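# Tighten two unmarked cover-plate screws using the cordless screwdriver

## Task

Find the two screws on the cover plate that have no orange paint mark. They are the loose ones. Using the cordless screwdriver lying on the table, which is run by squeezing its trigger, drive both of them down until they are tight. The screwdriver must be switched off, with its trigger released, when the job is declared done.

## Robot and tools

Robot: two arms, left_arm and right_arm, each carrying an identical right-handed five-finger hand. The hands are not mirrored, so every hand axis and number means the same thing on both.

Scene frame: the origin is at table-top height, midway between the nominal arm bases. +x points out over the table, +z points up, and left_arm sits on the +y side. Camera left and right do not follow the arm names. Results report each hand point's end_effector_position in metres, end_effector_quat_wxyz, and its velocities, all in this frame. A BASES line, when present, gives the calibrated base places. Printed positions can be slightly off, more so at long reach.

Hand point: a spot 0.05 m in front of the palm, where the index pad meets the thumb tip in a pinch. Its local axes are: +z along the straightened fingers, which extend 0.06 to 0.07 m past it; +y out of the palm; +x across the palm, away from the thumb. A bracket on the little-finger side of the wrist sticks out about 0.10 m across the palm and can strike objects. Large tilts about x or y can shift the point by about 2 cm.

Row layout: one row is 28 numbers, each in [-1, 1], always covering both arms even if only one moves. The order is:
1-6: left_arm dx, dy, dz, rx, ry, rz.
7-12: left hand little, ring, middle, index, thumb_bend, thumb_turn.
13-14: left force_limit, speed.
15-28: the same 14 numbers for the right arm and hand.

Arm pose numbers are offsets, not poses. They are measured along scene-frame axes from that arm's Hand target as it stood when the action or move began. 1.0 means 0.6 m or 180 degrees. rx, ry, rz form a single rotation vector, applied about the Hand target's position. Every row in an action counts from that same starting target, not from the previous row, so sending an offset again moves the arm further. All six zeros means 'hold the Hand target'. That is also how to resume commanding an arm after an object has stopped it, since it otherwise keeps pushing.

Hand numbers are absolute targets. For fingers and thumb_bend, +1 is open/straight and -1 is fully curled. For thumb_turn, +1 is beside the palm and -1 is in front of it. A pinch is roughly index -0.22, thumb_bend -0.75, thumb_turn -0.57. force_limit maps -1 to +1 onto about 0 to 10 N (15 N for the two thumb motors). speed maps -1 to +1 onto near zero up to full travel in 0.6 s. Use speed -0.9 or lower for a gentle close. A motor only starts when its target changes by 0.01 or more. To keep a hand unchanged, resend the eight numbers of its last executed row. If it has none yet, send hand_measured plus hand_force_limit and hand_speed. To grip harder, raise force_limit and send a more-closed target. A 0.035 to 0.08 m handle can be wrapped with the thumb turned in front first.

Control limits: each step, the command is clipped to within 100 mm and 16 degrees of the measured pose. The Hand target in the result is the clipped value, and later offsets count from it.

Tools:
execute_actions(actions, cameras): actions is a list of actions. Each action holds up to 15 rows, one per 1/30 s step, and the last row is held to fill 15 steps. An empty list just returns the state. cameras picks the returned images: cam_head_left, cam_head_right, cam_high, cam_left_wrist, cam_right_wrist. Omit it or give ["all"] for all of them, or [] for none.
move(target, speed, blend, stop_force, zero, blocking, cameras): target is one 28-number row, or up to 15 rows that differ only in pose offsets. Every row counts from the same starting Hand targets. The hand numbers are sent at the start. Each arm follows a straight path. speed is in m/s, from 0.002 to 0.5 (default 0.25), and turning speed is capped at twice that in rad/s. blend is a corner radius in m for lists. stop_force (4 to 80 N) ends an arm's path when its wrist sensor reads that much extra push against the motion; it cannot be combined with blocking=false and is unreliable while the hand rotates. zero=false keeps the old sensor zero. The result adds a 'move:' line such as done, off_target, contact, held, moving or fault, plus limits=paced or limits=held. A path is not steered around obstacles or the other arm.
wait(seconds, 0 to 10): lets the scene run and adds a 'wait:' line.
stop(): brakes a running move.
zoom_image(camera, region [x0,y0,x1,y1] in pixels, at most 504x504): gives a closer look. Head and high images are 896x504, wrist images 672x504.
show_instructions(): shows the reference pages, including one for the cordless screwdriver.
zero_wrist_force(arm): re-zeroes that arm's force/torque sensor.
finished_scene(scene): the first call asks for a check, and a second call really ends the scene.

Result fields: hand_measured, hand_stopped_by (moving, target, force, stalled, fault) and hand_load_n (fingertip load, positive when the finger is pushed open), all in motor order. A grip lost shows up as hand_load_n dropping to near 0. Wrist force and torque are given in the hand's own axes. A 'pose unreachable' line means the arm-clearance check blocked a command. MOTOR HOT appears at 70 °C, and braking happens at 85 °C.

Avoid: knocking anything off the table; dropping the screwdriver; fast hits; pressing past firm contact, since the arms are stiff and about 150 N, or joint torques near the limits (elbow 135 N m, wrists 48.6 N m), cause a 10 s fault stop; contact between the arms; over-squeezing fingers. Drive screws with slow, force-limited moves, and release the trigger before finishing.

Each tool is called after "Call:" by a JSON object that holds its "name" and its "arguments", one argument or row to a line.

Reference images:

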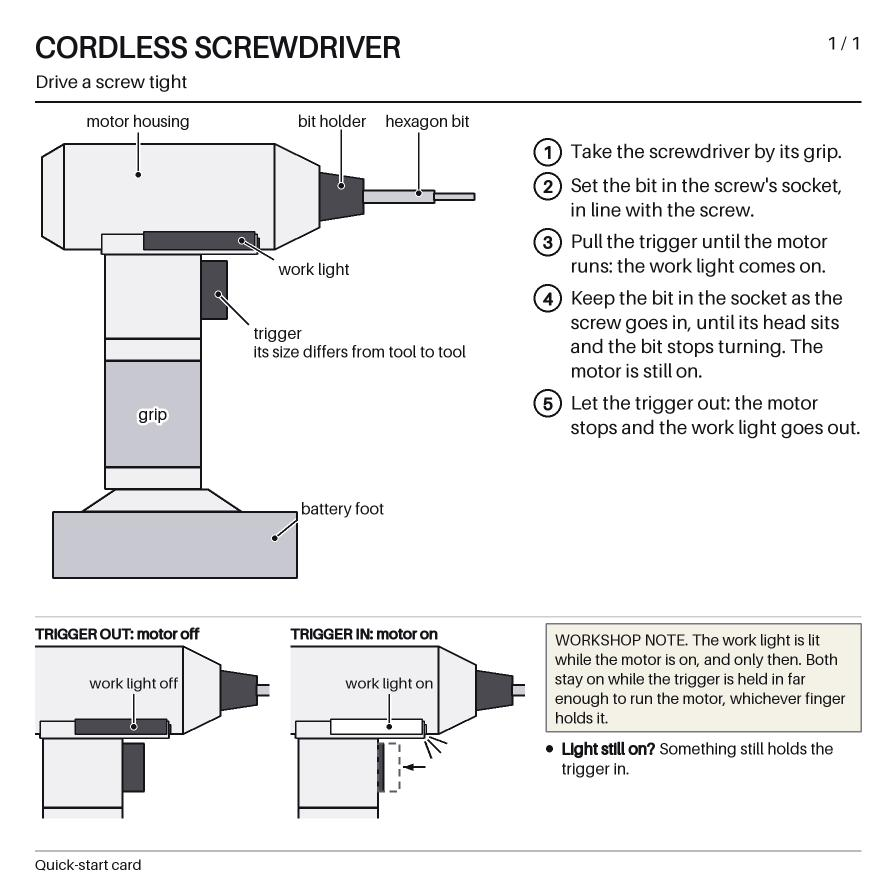

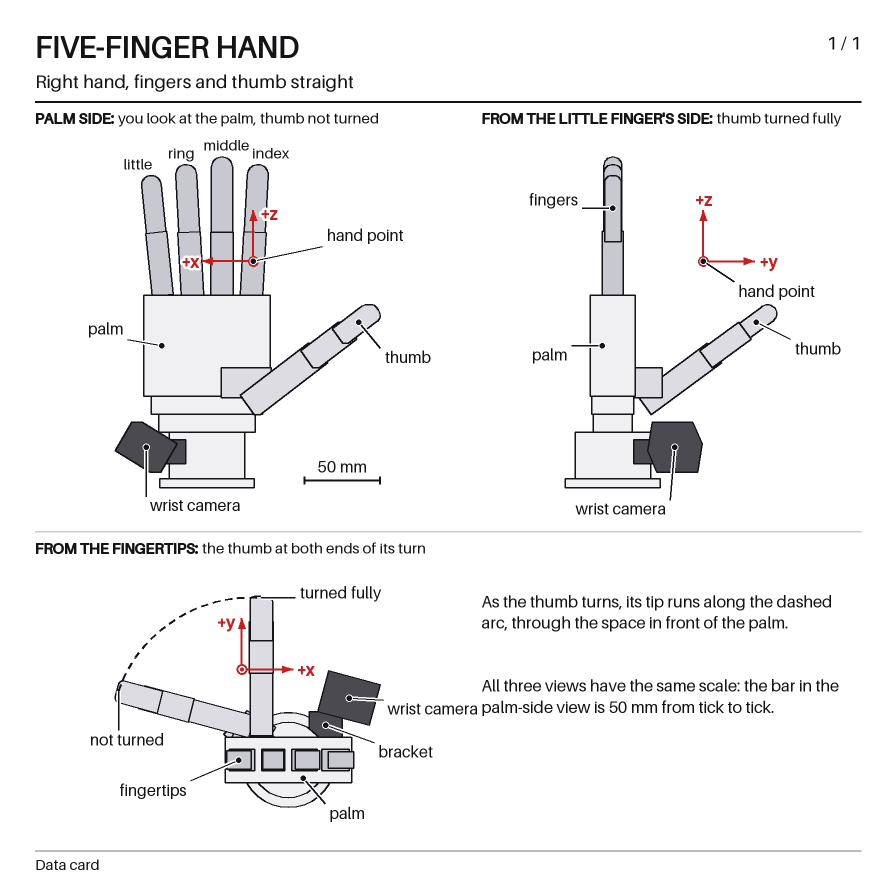

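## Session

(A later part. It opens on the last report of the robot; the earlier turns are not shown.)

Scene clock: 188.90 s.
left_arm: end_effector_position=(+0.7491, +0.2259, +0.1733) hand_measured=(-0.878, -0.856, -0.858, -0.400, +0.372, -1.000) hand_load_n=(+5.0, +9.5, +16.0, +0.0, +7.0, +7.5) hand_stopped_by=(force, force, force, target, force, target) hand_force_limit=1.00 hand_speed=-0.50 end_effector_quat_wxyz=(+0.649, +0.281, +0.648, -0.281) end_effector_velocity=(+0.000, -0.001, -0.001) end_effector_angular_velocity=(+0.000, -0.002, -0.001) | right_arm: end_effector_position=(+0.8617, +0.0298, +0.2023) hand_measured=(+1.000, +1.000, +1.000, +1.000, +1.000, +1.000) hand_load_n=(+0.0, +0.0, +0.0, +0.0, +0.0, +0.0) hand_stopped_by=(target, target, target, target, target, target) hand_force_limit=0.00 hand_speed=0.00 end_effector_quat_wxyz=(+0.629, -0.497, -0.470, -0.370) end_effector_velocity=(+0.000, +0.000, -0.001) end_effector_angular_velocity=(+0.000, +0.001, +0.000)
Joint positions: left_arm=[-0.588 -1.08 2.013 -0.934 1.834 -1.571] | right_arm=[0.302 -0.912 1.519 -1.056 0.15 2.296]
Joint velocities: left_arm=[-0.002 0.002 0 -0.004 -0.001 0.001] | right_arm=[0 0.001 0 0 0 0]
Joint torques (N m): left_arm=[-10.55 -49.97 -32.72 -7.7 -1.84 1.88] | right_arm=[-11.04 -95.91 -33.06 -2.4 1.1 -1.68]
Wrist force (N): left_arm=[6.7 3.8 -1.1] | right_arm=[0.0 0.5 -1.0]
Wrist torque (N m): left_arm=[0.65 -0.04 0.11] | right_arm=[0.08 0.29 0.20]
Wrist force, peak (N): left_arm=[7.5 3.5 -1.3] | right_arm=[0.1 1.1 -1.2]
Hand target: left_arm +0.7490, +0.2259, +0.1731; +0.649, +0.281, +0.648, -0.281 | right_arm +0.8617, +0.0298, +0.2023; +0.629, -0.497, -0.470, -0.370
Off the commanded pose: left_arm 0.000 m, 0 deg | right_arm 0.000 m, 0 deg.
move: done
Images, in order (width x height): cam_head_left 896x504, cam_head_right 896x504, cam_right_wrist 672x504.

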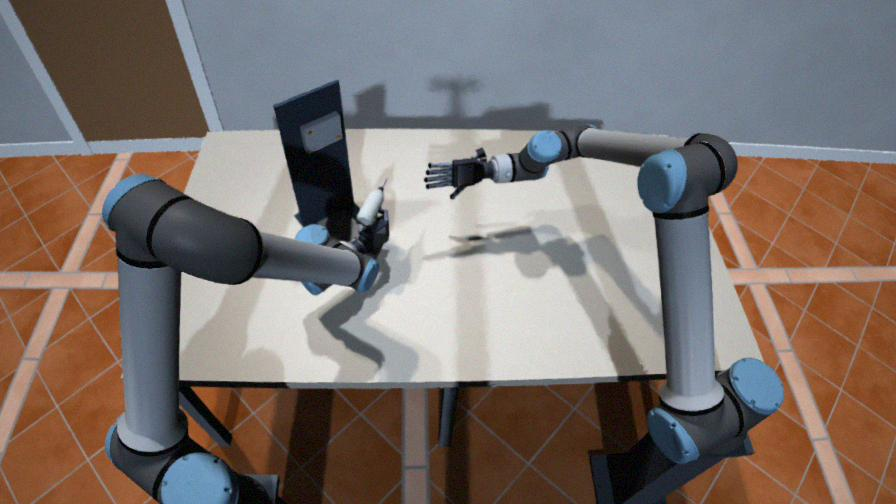

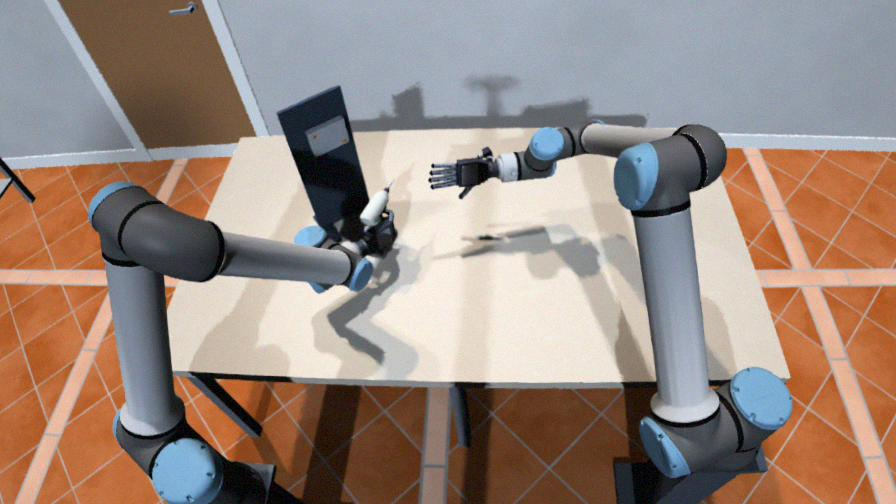

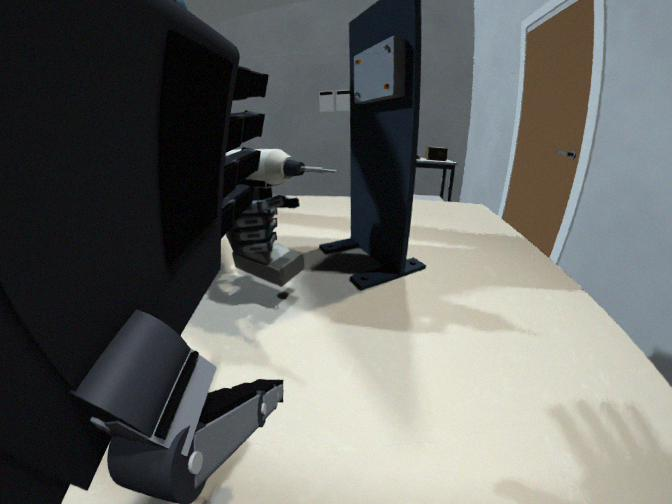

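Call:
{"name": "move", "arguments": {
  "target": [
    [0,0,0,0,0,0,-0.97,-0.97,-0.97,-0.4,-0.93,-1,1,-0.5,0,0,0.2,0,0,0,1,1,1,1,1,1,0,0],
    [0,0,0,0,0,0,-0.97,-0.97,-0.97,-0.4,-0.93,-1,1,-0.5,0,0.11,0.2,0,0,0,1,1,1,1,1,1,0,0]
  ],
  "speed": 0.12,
  "cameras": ["cam_right_wrist"]
}}

Call:
{"name": "zoom_image", "arguments": {
  "camera": "cam_right_wrist",
  "region": [320, 60, 440, 210]
}}

Scene clock: 191.70 s.
left_arm: end_effector_position=(+0.7490, +0.2259, +0.1731) hand_measured=(-0.878, -0.856, -0.858, -0.400, +0.372, -1.000) hand_load_n=(+5.0, +9.0, +16.0, +0.0, +7.0, +8.0) hand_stopped_by=(force, force, force, target, force, target) hand_force_limit=1.00 hand_speed=-0.50 end_effector_quat_wxyz=(+0.649, +0.281, +0.648, -0.281) end_effector_velocity=(+0.000, -0.001, +0.000) end_effector_angular_velocity=(+0.000, +0.000, -0.001) | right_arm: end_effector_position=(+0.8617, +0.0959, +0.3221) hand_measured=(+1.000, +1.000, +1.000, +1.000, +1.000, +1.000) hand_load_n=(+0.0, +0.0, +0.0, +0.0, +0.0, +0.0) hand_stopped_by=(target, target, target, target, target, target) hand_force_limit=0.00 hand_speed=0.00 end_effector_quat_wxyz=(+0.629, -0.497, -0.470, -0.370) end_effector_velocity=(+0.000, +0.000, +0.002) end_effector_angular_velocity=(+0.002, -0.003, +0.000)
Joint positions: left_arm=[-0.588 -1.08 2.013 -0.934 1.834 -1.571] | right_arm=[0.368 -0.934 1.307 -0.685 0.212 2.158]
Joint velocities: left_arm=[-0.001 0 0 0 0 0] | right_arm=[0 -0.002 0 -0.005 0 0.003]
Joint torques (N m): left_arm=[-11.15 -50.2 -22.88 -6.33 -1.78 1.82] | right_arm=[-8.33 -101.2 -35.94 -4.97 -0.26 2.64]
Wrist force (N): left_arm=[6.1 3.5 -1.0] | right_arm=[0.1 0.5 -1.1]
Wrist torque (N m): left_arm=[0.61 0.04 0.06] | right_arm=[0.11 0.29 0.22]
Wrist force, peak (N): left_arm=[6.5 3.8 -1.1] | right_arm=[1.5 0.1 -2.3]
Hand target: left_arm +0.7490, +0.2259, +0.1731; +0.649, +0.281, +0.648, -0.281 | right_arm +0.8617, +0.0958, +0.3222; +0.629, -0.497, -0.470, -0.370
Off the commanded pose: left_arm 0.000 m, 0 deg | right_arm 0.000 m, 0 deg.
move: done
Images, in order (width x height): cam_right_wrist 672x504.

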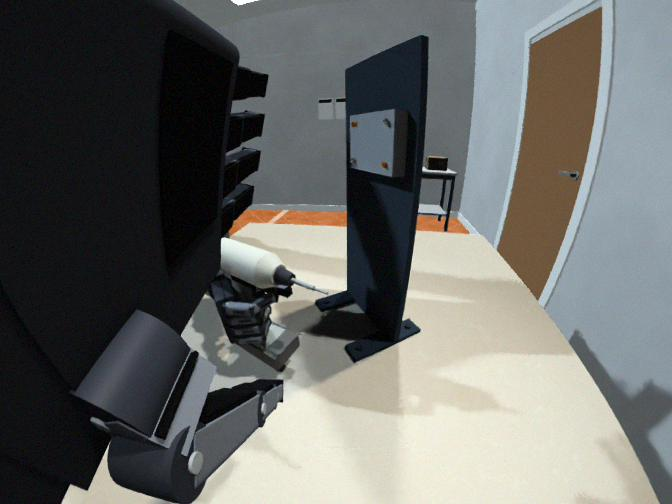

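Scaled by 3.360 from the camera's 672x504 image, which has a finer 960x720 frame.

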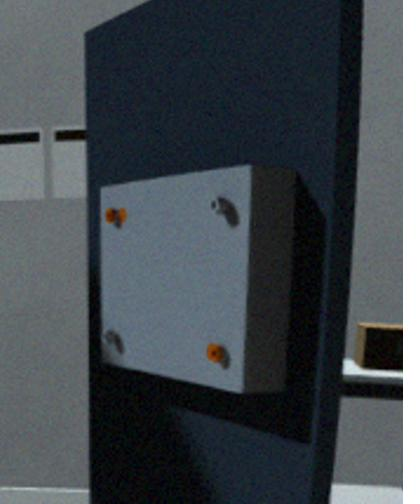

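Call:
{"name": "move", "arguments": {
  "target": [
    [0,0.0,0.25,0,0,0,-0.97,-0.97,-0.97,-0.4,-0.93,-1,1,-0.5,0,0,0,0,0,0,1,1,1,1,1,1,0,0],
    [0.005,0.158,0.27,0,0,0.283,-0.97,-0.97,-0.97,-0.4,-0.93,-1,1,-0.5,0,0,0,0,0,0,1,1,1,1,1,1,0,0]
  ],
  "speed": 0.12,
  "blend": 0.02,
  "cameras": ["cam_right_wrist","cam_left_wrist","cam_high"]
}}

Scene clock: 198.17 s.
left_arm: end_effector_position=(+0.7520, +0.3203, +0.3350) hand_measured=(-0.878, -0.856, -0.858, -0.400, +0.372, -1.000) hand_load_n=(+5.0, +9.0, +16.0, +0.0, +7.0, +8.0) hand_stopped_by=(force, force, force, target, force, target) hand_force_limit=1.00 hand_speed=-0.50 end_effector_quat_wxyz=(+0.707, -0.025, +0.706, +0.025) end_effector_velocity=(+0.000, +0.001, +0.000) end_effector_angular_velocity=(+0.000, +0.000, +0.002) | right_arm: end_effector_position=(+0.8617, +0.0958, +0.3222) hand_measured=(+1.000, +1.000, +1.000, +1.000, +1.000, +1.000) hand_load_n=(+0.0, +0.0, +0.0, +0.0, +0.0, +0.0) hand_stopped_by=(target, target, target, target, target, target) hand_force_limit=0.00 hand_speed=0.00 end_effector_quat_wxyz=(+0.629, -0.497, -0.470, -0.370) end_effector_velocity=(+0.000, +0.000, +0.000) end_effector_angular_velocity=(+0.000, +0.001, +0.000)
Joint positions: left_arm=[-0.791 -1.252 1.886 -0.636 0.743 -1.569] | right_arm=[0.368 -0.934 1.307 -0.685 0.212 2.158]
Joint velocities: left_arm=[0 -0.001 0.001 0 -0.001 0] | right_arm=[0 0 0 0.001 0 0]
Joint torques (N m): left_arm=[8.09 -78.78 -26.87 -5.44 -0.81 1.29] | right_arm=[-14.73 -106.35 -37.77 -3.17 0.73 1.84]
Wrist force (N): left_arm=[5.5 3.8 -1.0] | right_arm=[0.4 0.5 -1.1]
Wrist torque (N m): left_arm=[0.68 0.11 0.05] | right_arm=[0.11 0.24 0.24]
Wrist force, peak (N): left_arm=[8.7 3.5 -1.5] | right_arm=[0.5 0.9 -1.4]
Hand target: left_arm +0.7520, +0.3205, +0.3351; +0.707, -0.025, +0.706, +0.025 | right_arm +0.8617, +0.0958, +0.3222; +0.629, -0.497, -0.470, -0.370
Off the commanded pose: left_arm 0.000 m, 0 deg | right_arm 0.000 m, 0 deg.
move: done
Images, in order (width x height): cam_high 896x504, cam_left_wrist 672x504, cam_right_wrist 672x504.

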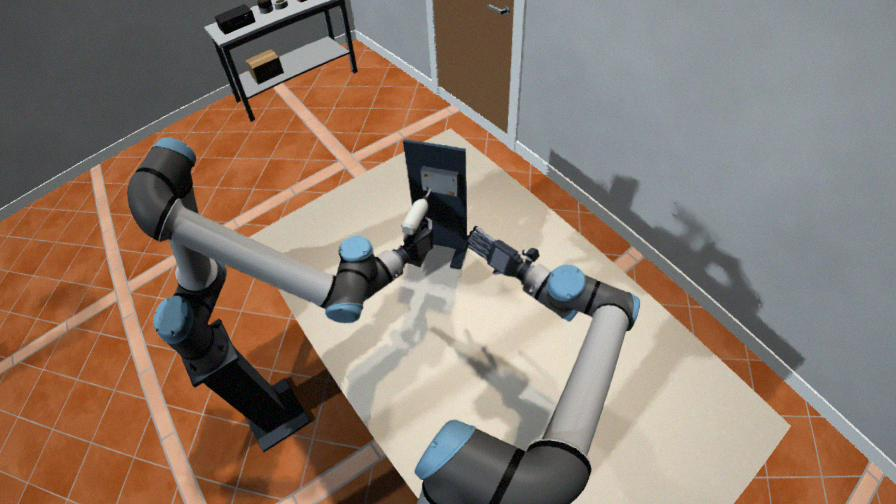

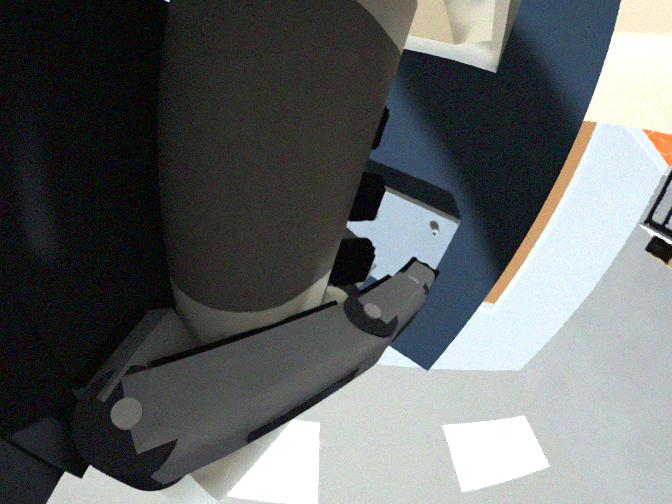

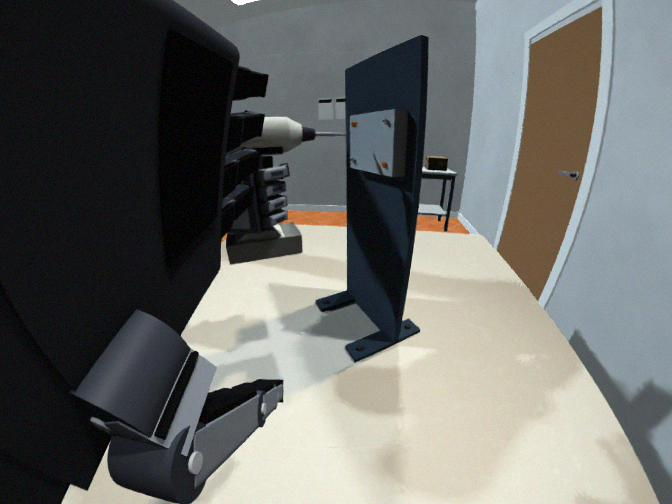

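Call:
{"name": "execute_actions", "arguments": {
  "actions": []
}}

Call:
{"name": "zoom_image", "arguments": {
  "camera": "cam_right_wrist",
  "region": [220, 60, 440, 225]
}}

Scene clock: 198.90 s.
left_arm: end_effector_position=(+0.7520, +0.3205, +0.3351) hand_measured=(-0.878, -0.856, -0.858, -0.400, +0.372, -1.000) hand_load_n=(+4.5, +9.0, +16.0, +0.0, +7.0, +7.5) hand_stopped_by=(force, force, force, target, force, target) hand_force_limit=1.00 hand_speed=-0.50 end_effector_quat_wxyz=(+0.707, -0.025, +0.706, +0.025) end_effector_velocity=(+0.000, +0.001, +0.001) end_effector_angular_velocity=(+0.000, -0.001, +0.001) | right_arm: end_effector_position=(+0.8617, +0.0958, +0.3222) hand_measured=(+1.000, +1.000, +1.000, +1.000, +1.000, +1.000) hand_load_n=(+0.0, +0.0, +0.0, +0.0, +0.0, +0.0) hand_stopped_by=(target, target, target, target, target, target) hand_force_limit=0.00 hand_speed=0.00 end_effector_quat_wxyz=(+0.629, -0.497, -0.470, -0.370) end_effector_velocity=(+0.000, +0.000, +0.001) end_effector_angular_velocity=(+0.000, -0.001, +0.000)
Joint positions: left_arm=[-0.791 -1.252 1.886 -0.636 0.743 -1.569] | right_arm=[0.368 -0.934 1.307 -0.685 0.212 2.158]
Joint velocities: left_arm=[0.001 0 0 -0.001 0 0.001] | right_arm=[0 -0.001 0 0 0 0]
Joint torques (N m): left_arm=[8.66 -80.54 -28.02 -5.63 -2.08 -2.38] | right_arm=[-14.06 -105.62 -37.6 -3.1 0.59 1.9]
Wrist force (N): left_arm=[5.7 3.5 -0.5] | right_arm=[0.4 0.7 -0.8]
Wrist torque (N m): left_arm=[0.60 0.07 0.05] | right_arm=[0.12 0.24 0.24]
Wrist force, peak (N): left_arm=[6.1 3.8 -1.1] | right_arm=[0.4 1.1 -1.1]
Hand target: left_arm +0.7520, +0.3205, +0.3351; +0.707, -0.025, +0.706, +0.025 | right_arm +0.8617, +0.0958, +0.3222; +0.629, -0.497, -0.470, -0.370
Off the commanded pose: left_arm 0.000 m, 0 deg | right_arm 0.000 m, 0 deg.

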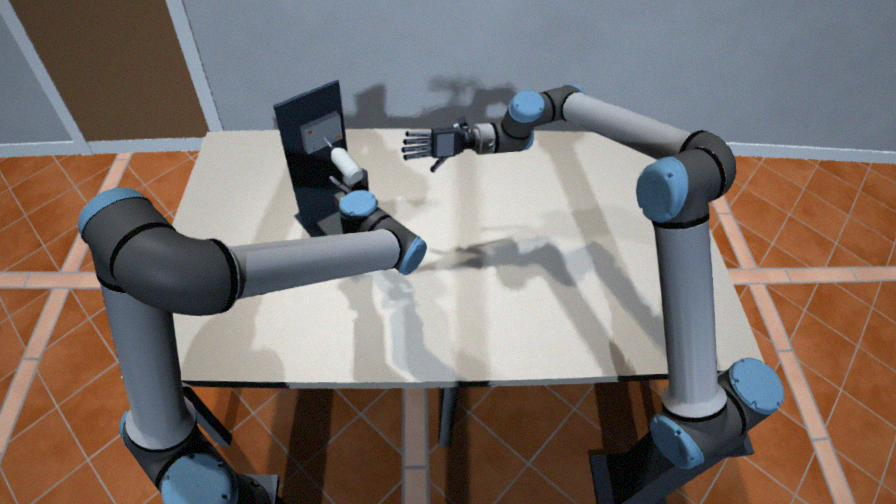

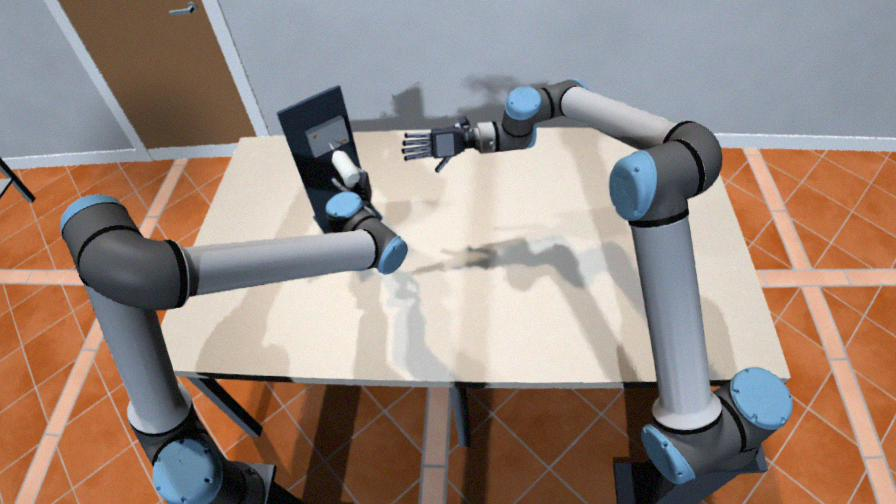

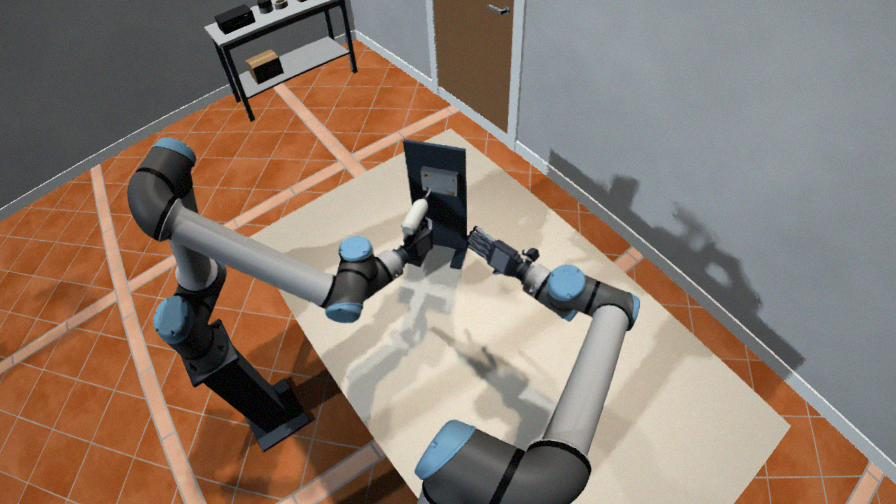

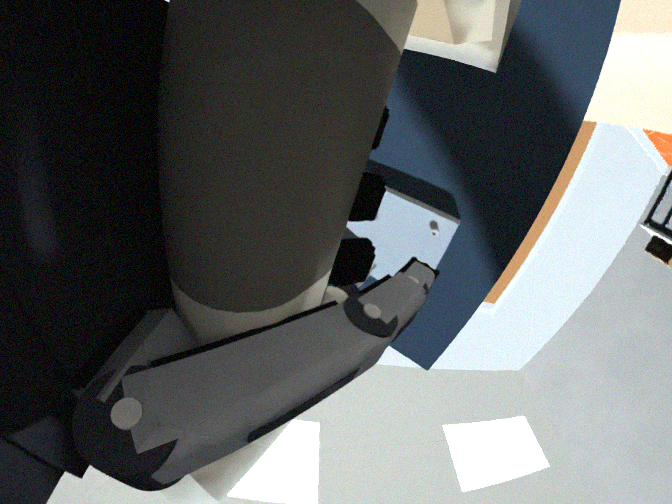

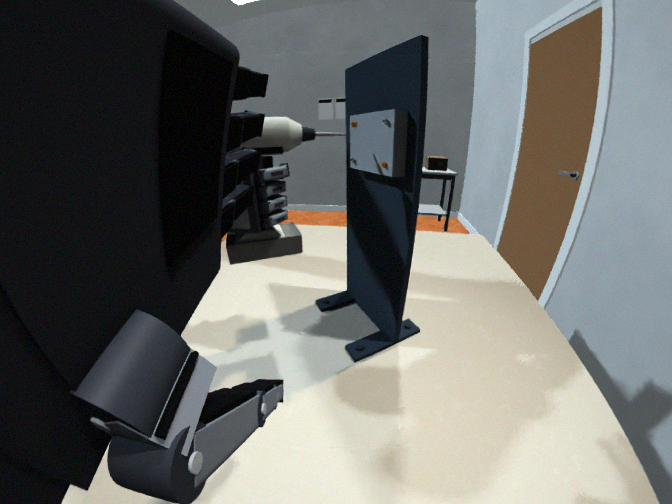

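Scaled by 2.291 from the camera's 672x504 image, which has a finer 960x720 frame.

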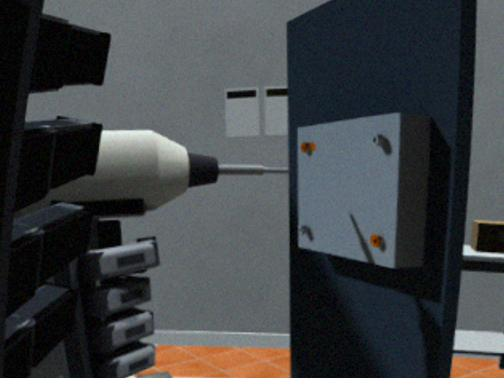

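Call:
{"name": "zoom_image", "arguments": {
  "camera": "cam_high",
  "region": [390, 130, 490, 250]
}}

Call:
{"name": "zoom_image", "arguments": {
  "camera": "cam_head_left",
  "region": [270, 80, 390, 200]
}}

Call:
{"name": "zoom_image", "arguments": {
  "camera": "cam_head_right",
  "region": [270, 80, 390, 200]
}}

Call:
{"name": "zoom_image", "arguments": {
  "camera": "cam_left_wrist",
  "region": [320, 140, 480, 300]
}}

Scaled by 4.200.

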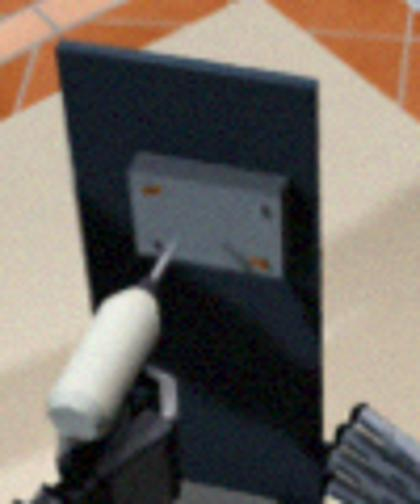

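Scaled by 4.200.

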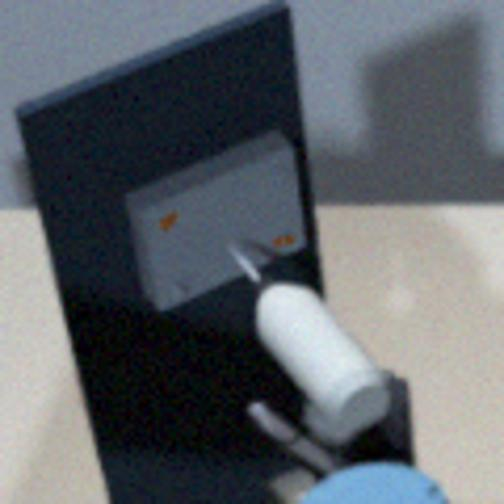

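Scaled by 4.200.

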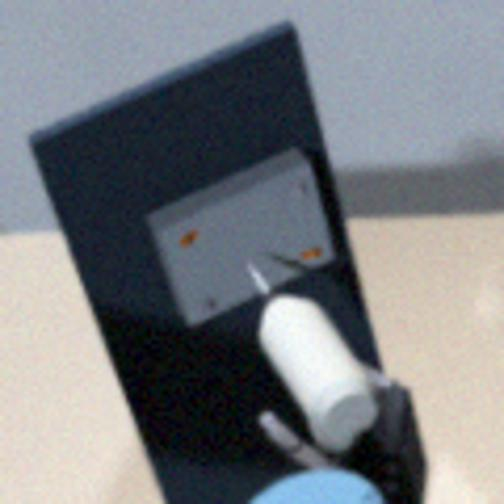

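Scaled by 3.150 from the camera's 672x504 image, which has a finer 960x720 frame.

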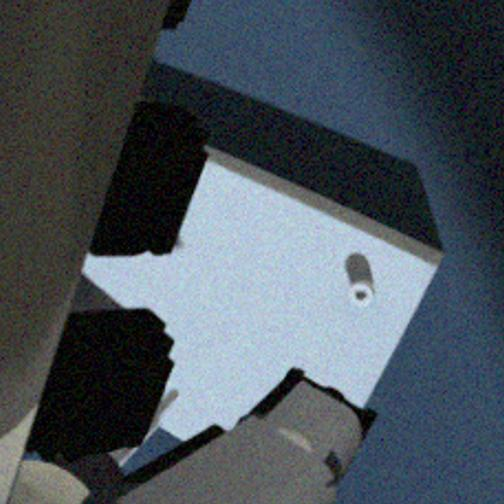

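Call:
{"name": "zoom_image", "arguments": {
  "camera": "cam_right_wrist",
  "region": [290, 100, 370, 160]
}}

Call:
{"name": "zoom_image", "arguments": {
  "camera": "cam_right_wrist",
  "region": [340, 100, 420, 160]
}}

Call:
{"name": "zoom_image", "arguments": {
  "camera": "cam_left_wrist",
  "region": [340, 210, 460, 300]
}}

Scaled by 6.300 from the camera's 672x504 image, which has a finer 960x720 frame.

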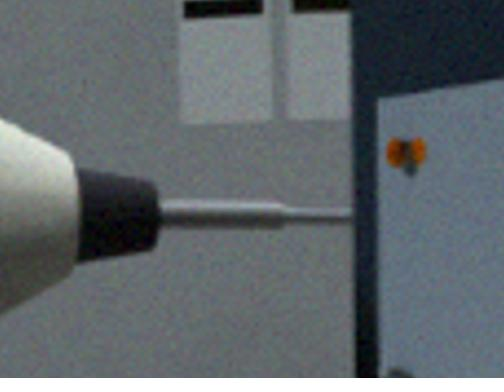

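Scaled by 6.300 from the camera's 672x504 image, which has a finer 960x720 frame.

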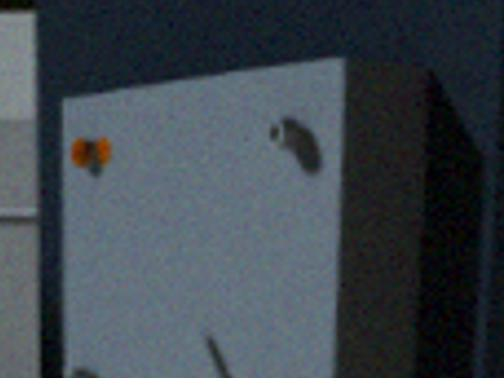

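Scaled by 4.200 from the camera's 672x504 image, which has a finer 960x720 frame.

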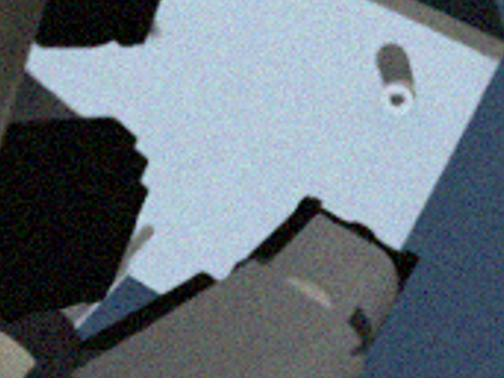

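Call:
{"name": "zoom_image", "arguments": {
  "camera": "cam_right_wrist",
  "region": [380, 95, 420, 125]
}}

Call:
{"name": "zoom_image", "arguments": {
  "camera": "cam_right_wrist",
  "region": [380, 155, 420, 185]
}}

Call:
{"name": "zoom_image", "arguments": {
  "camera": "cam_right_wrist",
  "region": [340, 95, 420, 185]
}}

Call:
{"name": "zoom_image", "arguments": {
  "camera": "cam_right_wrist",
  "region": [300, 280, 430, 370]
}}

Scaled by 12.600 from the camera's 672x504 image, which has a finer 960x720 frame.

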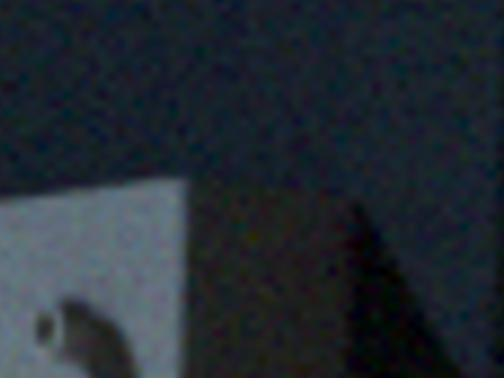

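Scaled by 12.600 from the camera's 672x504 image, which has a finer 960x720 frame.

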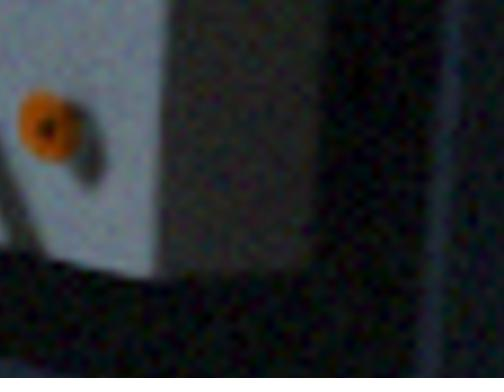

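Scaled by 5.600 from the camera's 672x504 image, which has a finer 960x720 frame.

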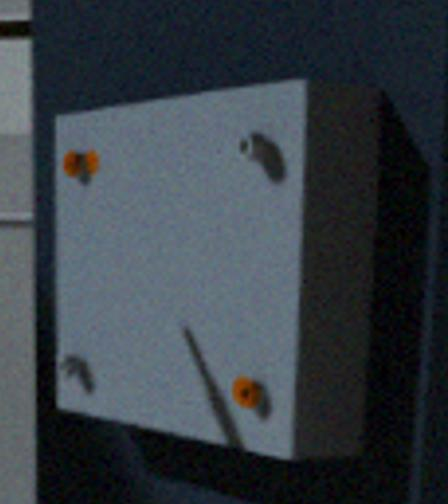

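Scaled by 3.877 from the camera's 672x504 image, which has a finer 960x720 frame.

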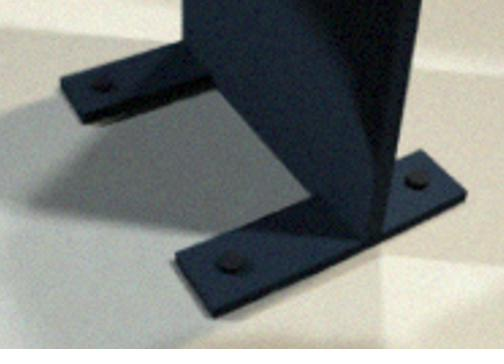

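Call:
{"name": "move", "arguments": {
  "target": [-0.0433,0.03,-0.0683,0,0,0,-0.97,-0.97,-0.97,-0.4,-0.93,-1,1,-0.5,0,0,0,0,0,0,1,1,1,1,1,1,0,0],
  "speed": 0.06,
  "cameras": ["cam_left_wrist","cam_right_wrist"]
}}

Call:
{"name": "zoom_image", "arguments": {
  "camera": "cam_left_wrist",
  "region": [340, 210, 460, 300]
}}

Call:
{"name": "zoom_image", "arguments": {
  "camera": "cam_right_wrist",
  "region": [310, 100, 430, 190]
}}

Scene clock: 203.00 s.
left_arm: end_effector_position=(+0.7259, +0.3386, +0.2940) hand_measured=(-0.878, -0.856, -0.858, -0.400, +0.372, -1.000) hand_load_n=(+5.0, +9.5, +16.0, +0.0, +7.5, +8.0) hand_stopped_by=(force, force, force, target, force, target) hand_force_limit=1.00 hand_speed=-0.50 end_effector_quat_wxyz=(+0.707, -0.025, +0.706, +0.025) end_effector_velocity=(+0.001, -0.001, +0.002) end_effector_angular_velocity=(+0.001, +0.000, +0.000) | right_arm: end_effector_position=(+0.8617, +0.0958, +0.3222) hand_measured=(+1.000, +1.000, +1.000, +1.000, +1.000, +1.000) hand_load_n=(+0.0, +0.0, +0.0, +0.0, +0.0, +0.0) hand_stopped_by=(target, target, target, target, target, target) hand_force_limit=0.00 hand_speed=0.00 end_effector_quat_wxyz=(+0.629, -0.497, -0.470, -0.370) end_effector_velocity=(+0.000, +0.000, +0.001) end_effector_angular_velocity=(+0.000, +0.000, +0.000)
Joint positions: left_arm=[-0.798 -1.251 1.978 -0.728 0.735 -1.569] | right_arm=[0.368 -0.934 1.307 -0.685 0.212 2.158]
Joint velocities: left_arm=[0 0 -0.004 0.005 -0.001 0.001] | right_arm=[0 -0.001 0 0.001 0 0]
Joint torques (N m): left_arm=[-0.45 -43.82 -51.36 1.8 -0.23 2.73] | right_arm=[-13.45 -105.9 -40.25 -1.78 0.28 1.87]
Wrist force (N): left_arm=[5.4 3.4 -1.0] | right_arm=[0.3 0.9 -0.9]
Wrist torque (N m): left_arm=[0.61 0.11 0.01] | right_arm=[0.16 0.25 0.25]
Wrist force, peak (N): left_arm=[6.7 3.9 -1.6] | right_arm=[0.3 0.7 -1.5]
Hand target: left_arm +0.7260, +0.3386, +0.2942; +0.707, -0.025, +0.706, +0.025 | right_arm +0.8617, +0.0958, +0.3222; +0.629, -0.497, -0.470, -0.370
Off the commanded pose: left_arm 0.000 m, 0 deg | right_arm 0.000 m, 0 deg.
move: done
Images, in order (width x height): cam_left_wrist 672x504, cam_right_wrist 672x504.

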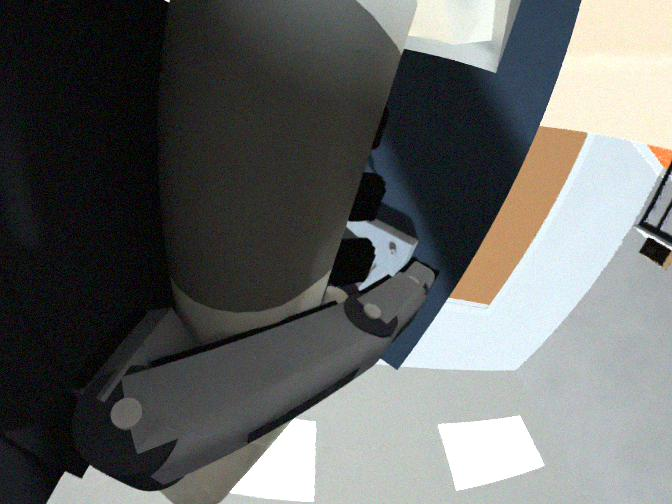

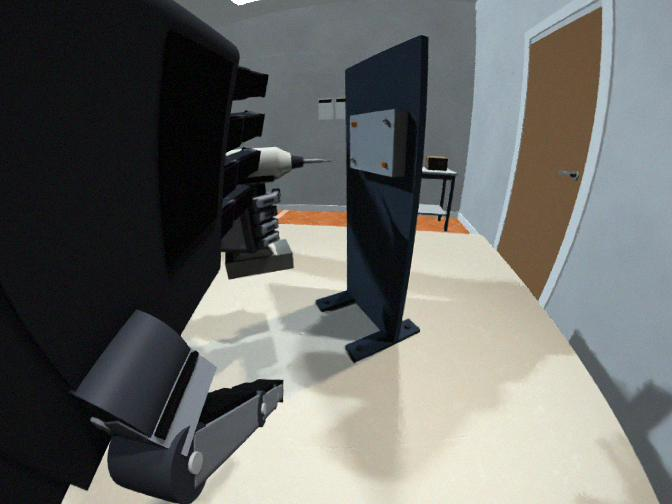

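Scaled by 4.200 from the camera's 672x504 image, which has a finer 960x720 frame.

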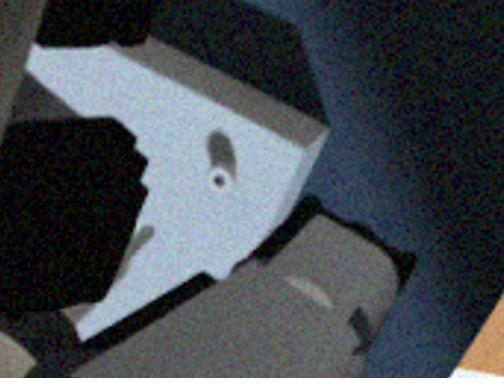

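Scaled by 4.200 from the camera's 672x504 image, which has a finer 960x720 frame.

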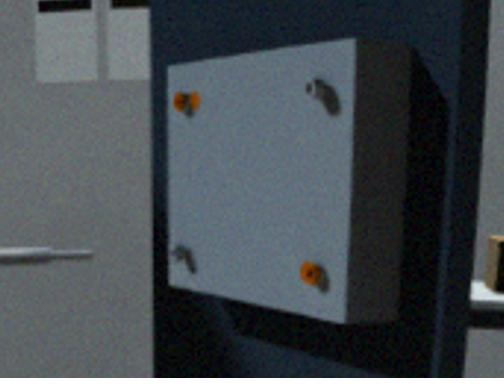

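Call:
{"name": "move", "arguments": {
  "target": [0.0333,0.025,-0.002,0,0,0,-0.97,-0.97,-0.97,-0.4,-0.93,-1,1,-0.5,0,0,0,0,0,0,1,1,1,1,1,1,0,0],
  "speed": 0.03,
  "stop_force": 6,
  "cameras": ["cam_left_wrist","cam_right_wrist"]
}}

Call:
{"name": "zoom_image", "arguments": {
  "camera": "cam_left_wrist",
  "region": [350, 220, 430, 280]
}}

Call:
{"name": "zoom_image", "arguments": {
  "camera": "cam_right_wrist",
  "region": [310, 130, 390, 190]
}}

Scene clock: 205.40 s.
left_arm: end_effector_position=(+0.7460, +0.3536, +0.2929) hand_measured=(-0.878, -0.856, -0.858, -0.400, +0.372, -1.000) hand_load_n=(+5.0, +9.5, +16.0, +0.0, +7.5, +8.0) hand_stopped_by=(force, force, force, target, force, target) hand_force_limit=1.00 hand_speed=-0.50 end_effector_quat_wxyz=(+0.707, -0.025, +0.706, +0.025) end_effector_velocity=(+0.000, +0.001, +0.000) end_effector_angular_velocity=(-0.001, +0.000, +0.001) | right_arm: end_effector_position=(+0.8617, +0.0958, +0.3222) hand_measured=(+1.000, +1.000, +1.000, +1.000, +1.000, +1.000) hand_load_n=(+0.0, +0.0, +0.0, +0.0, +0.0, +0.0) hand_stopped_by=(target, target, target, target, target, target) hand_force_limit=0.00 hand_speed=0.00 end_effector_quat_wxyz=(+0.629, -0.497, -0.470, -0.370) end_effector_velocity=(+0.000, +0.000, +0.001) end_effector_angular_velocity=(+0.000, -0.001, +0.001)
Joint positions: left_arm=[-0.759 -1.235 1.956 -0.723 0.775 -1.569] | right_arm=[0.368 -0.934 1.307 -0.685 0.212 2.158]
Joint velocities: left_arm=[0.001 0 0 -0.001 0 0] | right_arm=[0 -0.001 0 0 0 0]
Joint torques (N m): left_arm=[-14.36 -78.51 -25.52 -5.47 -1.74 0.54] | right_arm=[-14.18 -103.87 -42.08 -1.34 -0.15 1.76]
Wrist force (N): left_arm=[5.5 3.6 -1.1] | right_arm=[0.3 0.6 -1.0]
Wrist torque (N m): left_arm=[0.63 0.12 0.02] | right_arm=[0.12 0.26 0.24]
Wrist force, peak (N): left_arm=[6.3 3.7 -1.2] | right_arm=[0.2 0.7 -1.5]
Hand target: left_arm +0.7460, +0.3536, +0.2929; +0.707, -0.025, +0.706, +0.025 | right_arm +0.8617, +0.0958, +0.3222; +0.629, -0.497, -0.470, -0.370
Off the commanded pose: left_arm 0.000 m, 0 deg | right_arm 0.000 m, 0 deg.
move: done
Images, in order (width x height): cam_left_wrist 672x504, cam_right_wrist 672x504.

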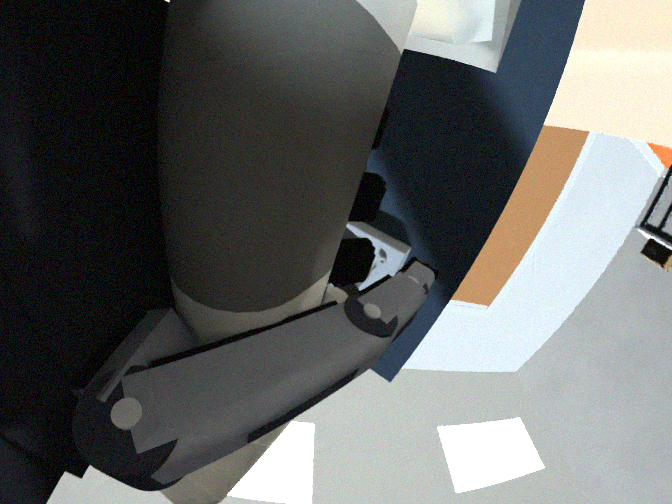

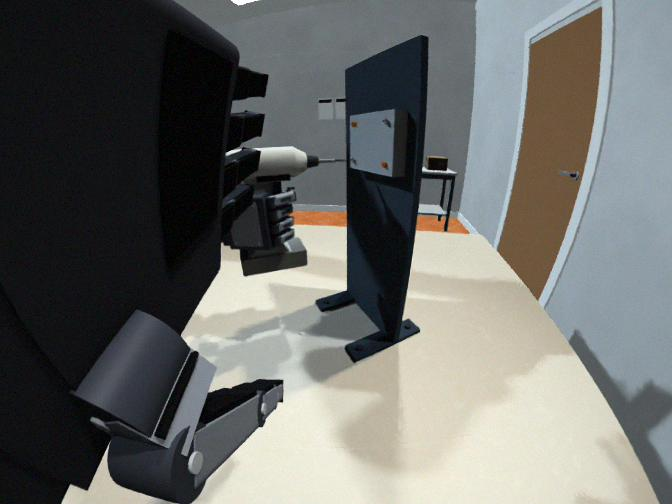

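Scaled by 6.300 from the camera's 672x504 image, which has a finer 960x720 frame.

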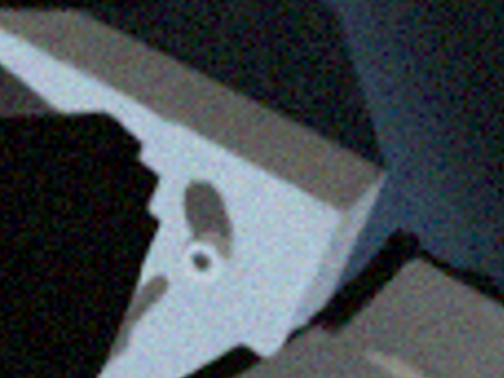

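Scaled by 6.300 from the camera's 672x504 image, which has a finer 960x720 frame.

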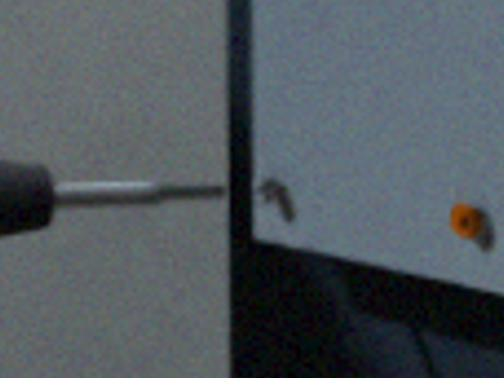

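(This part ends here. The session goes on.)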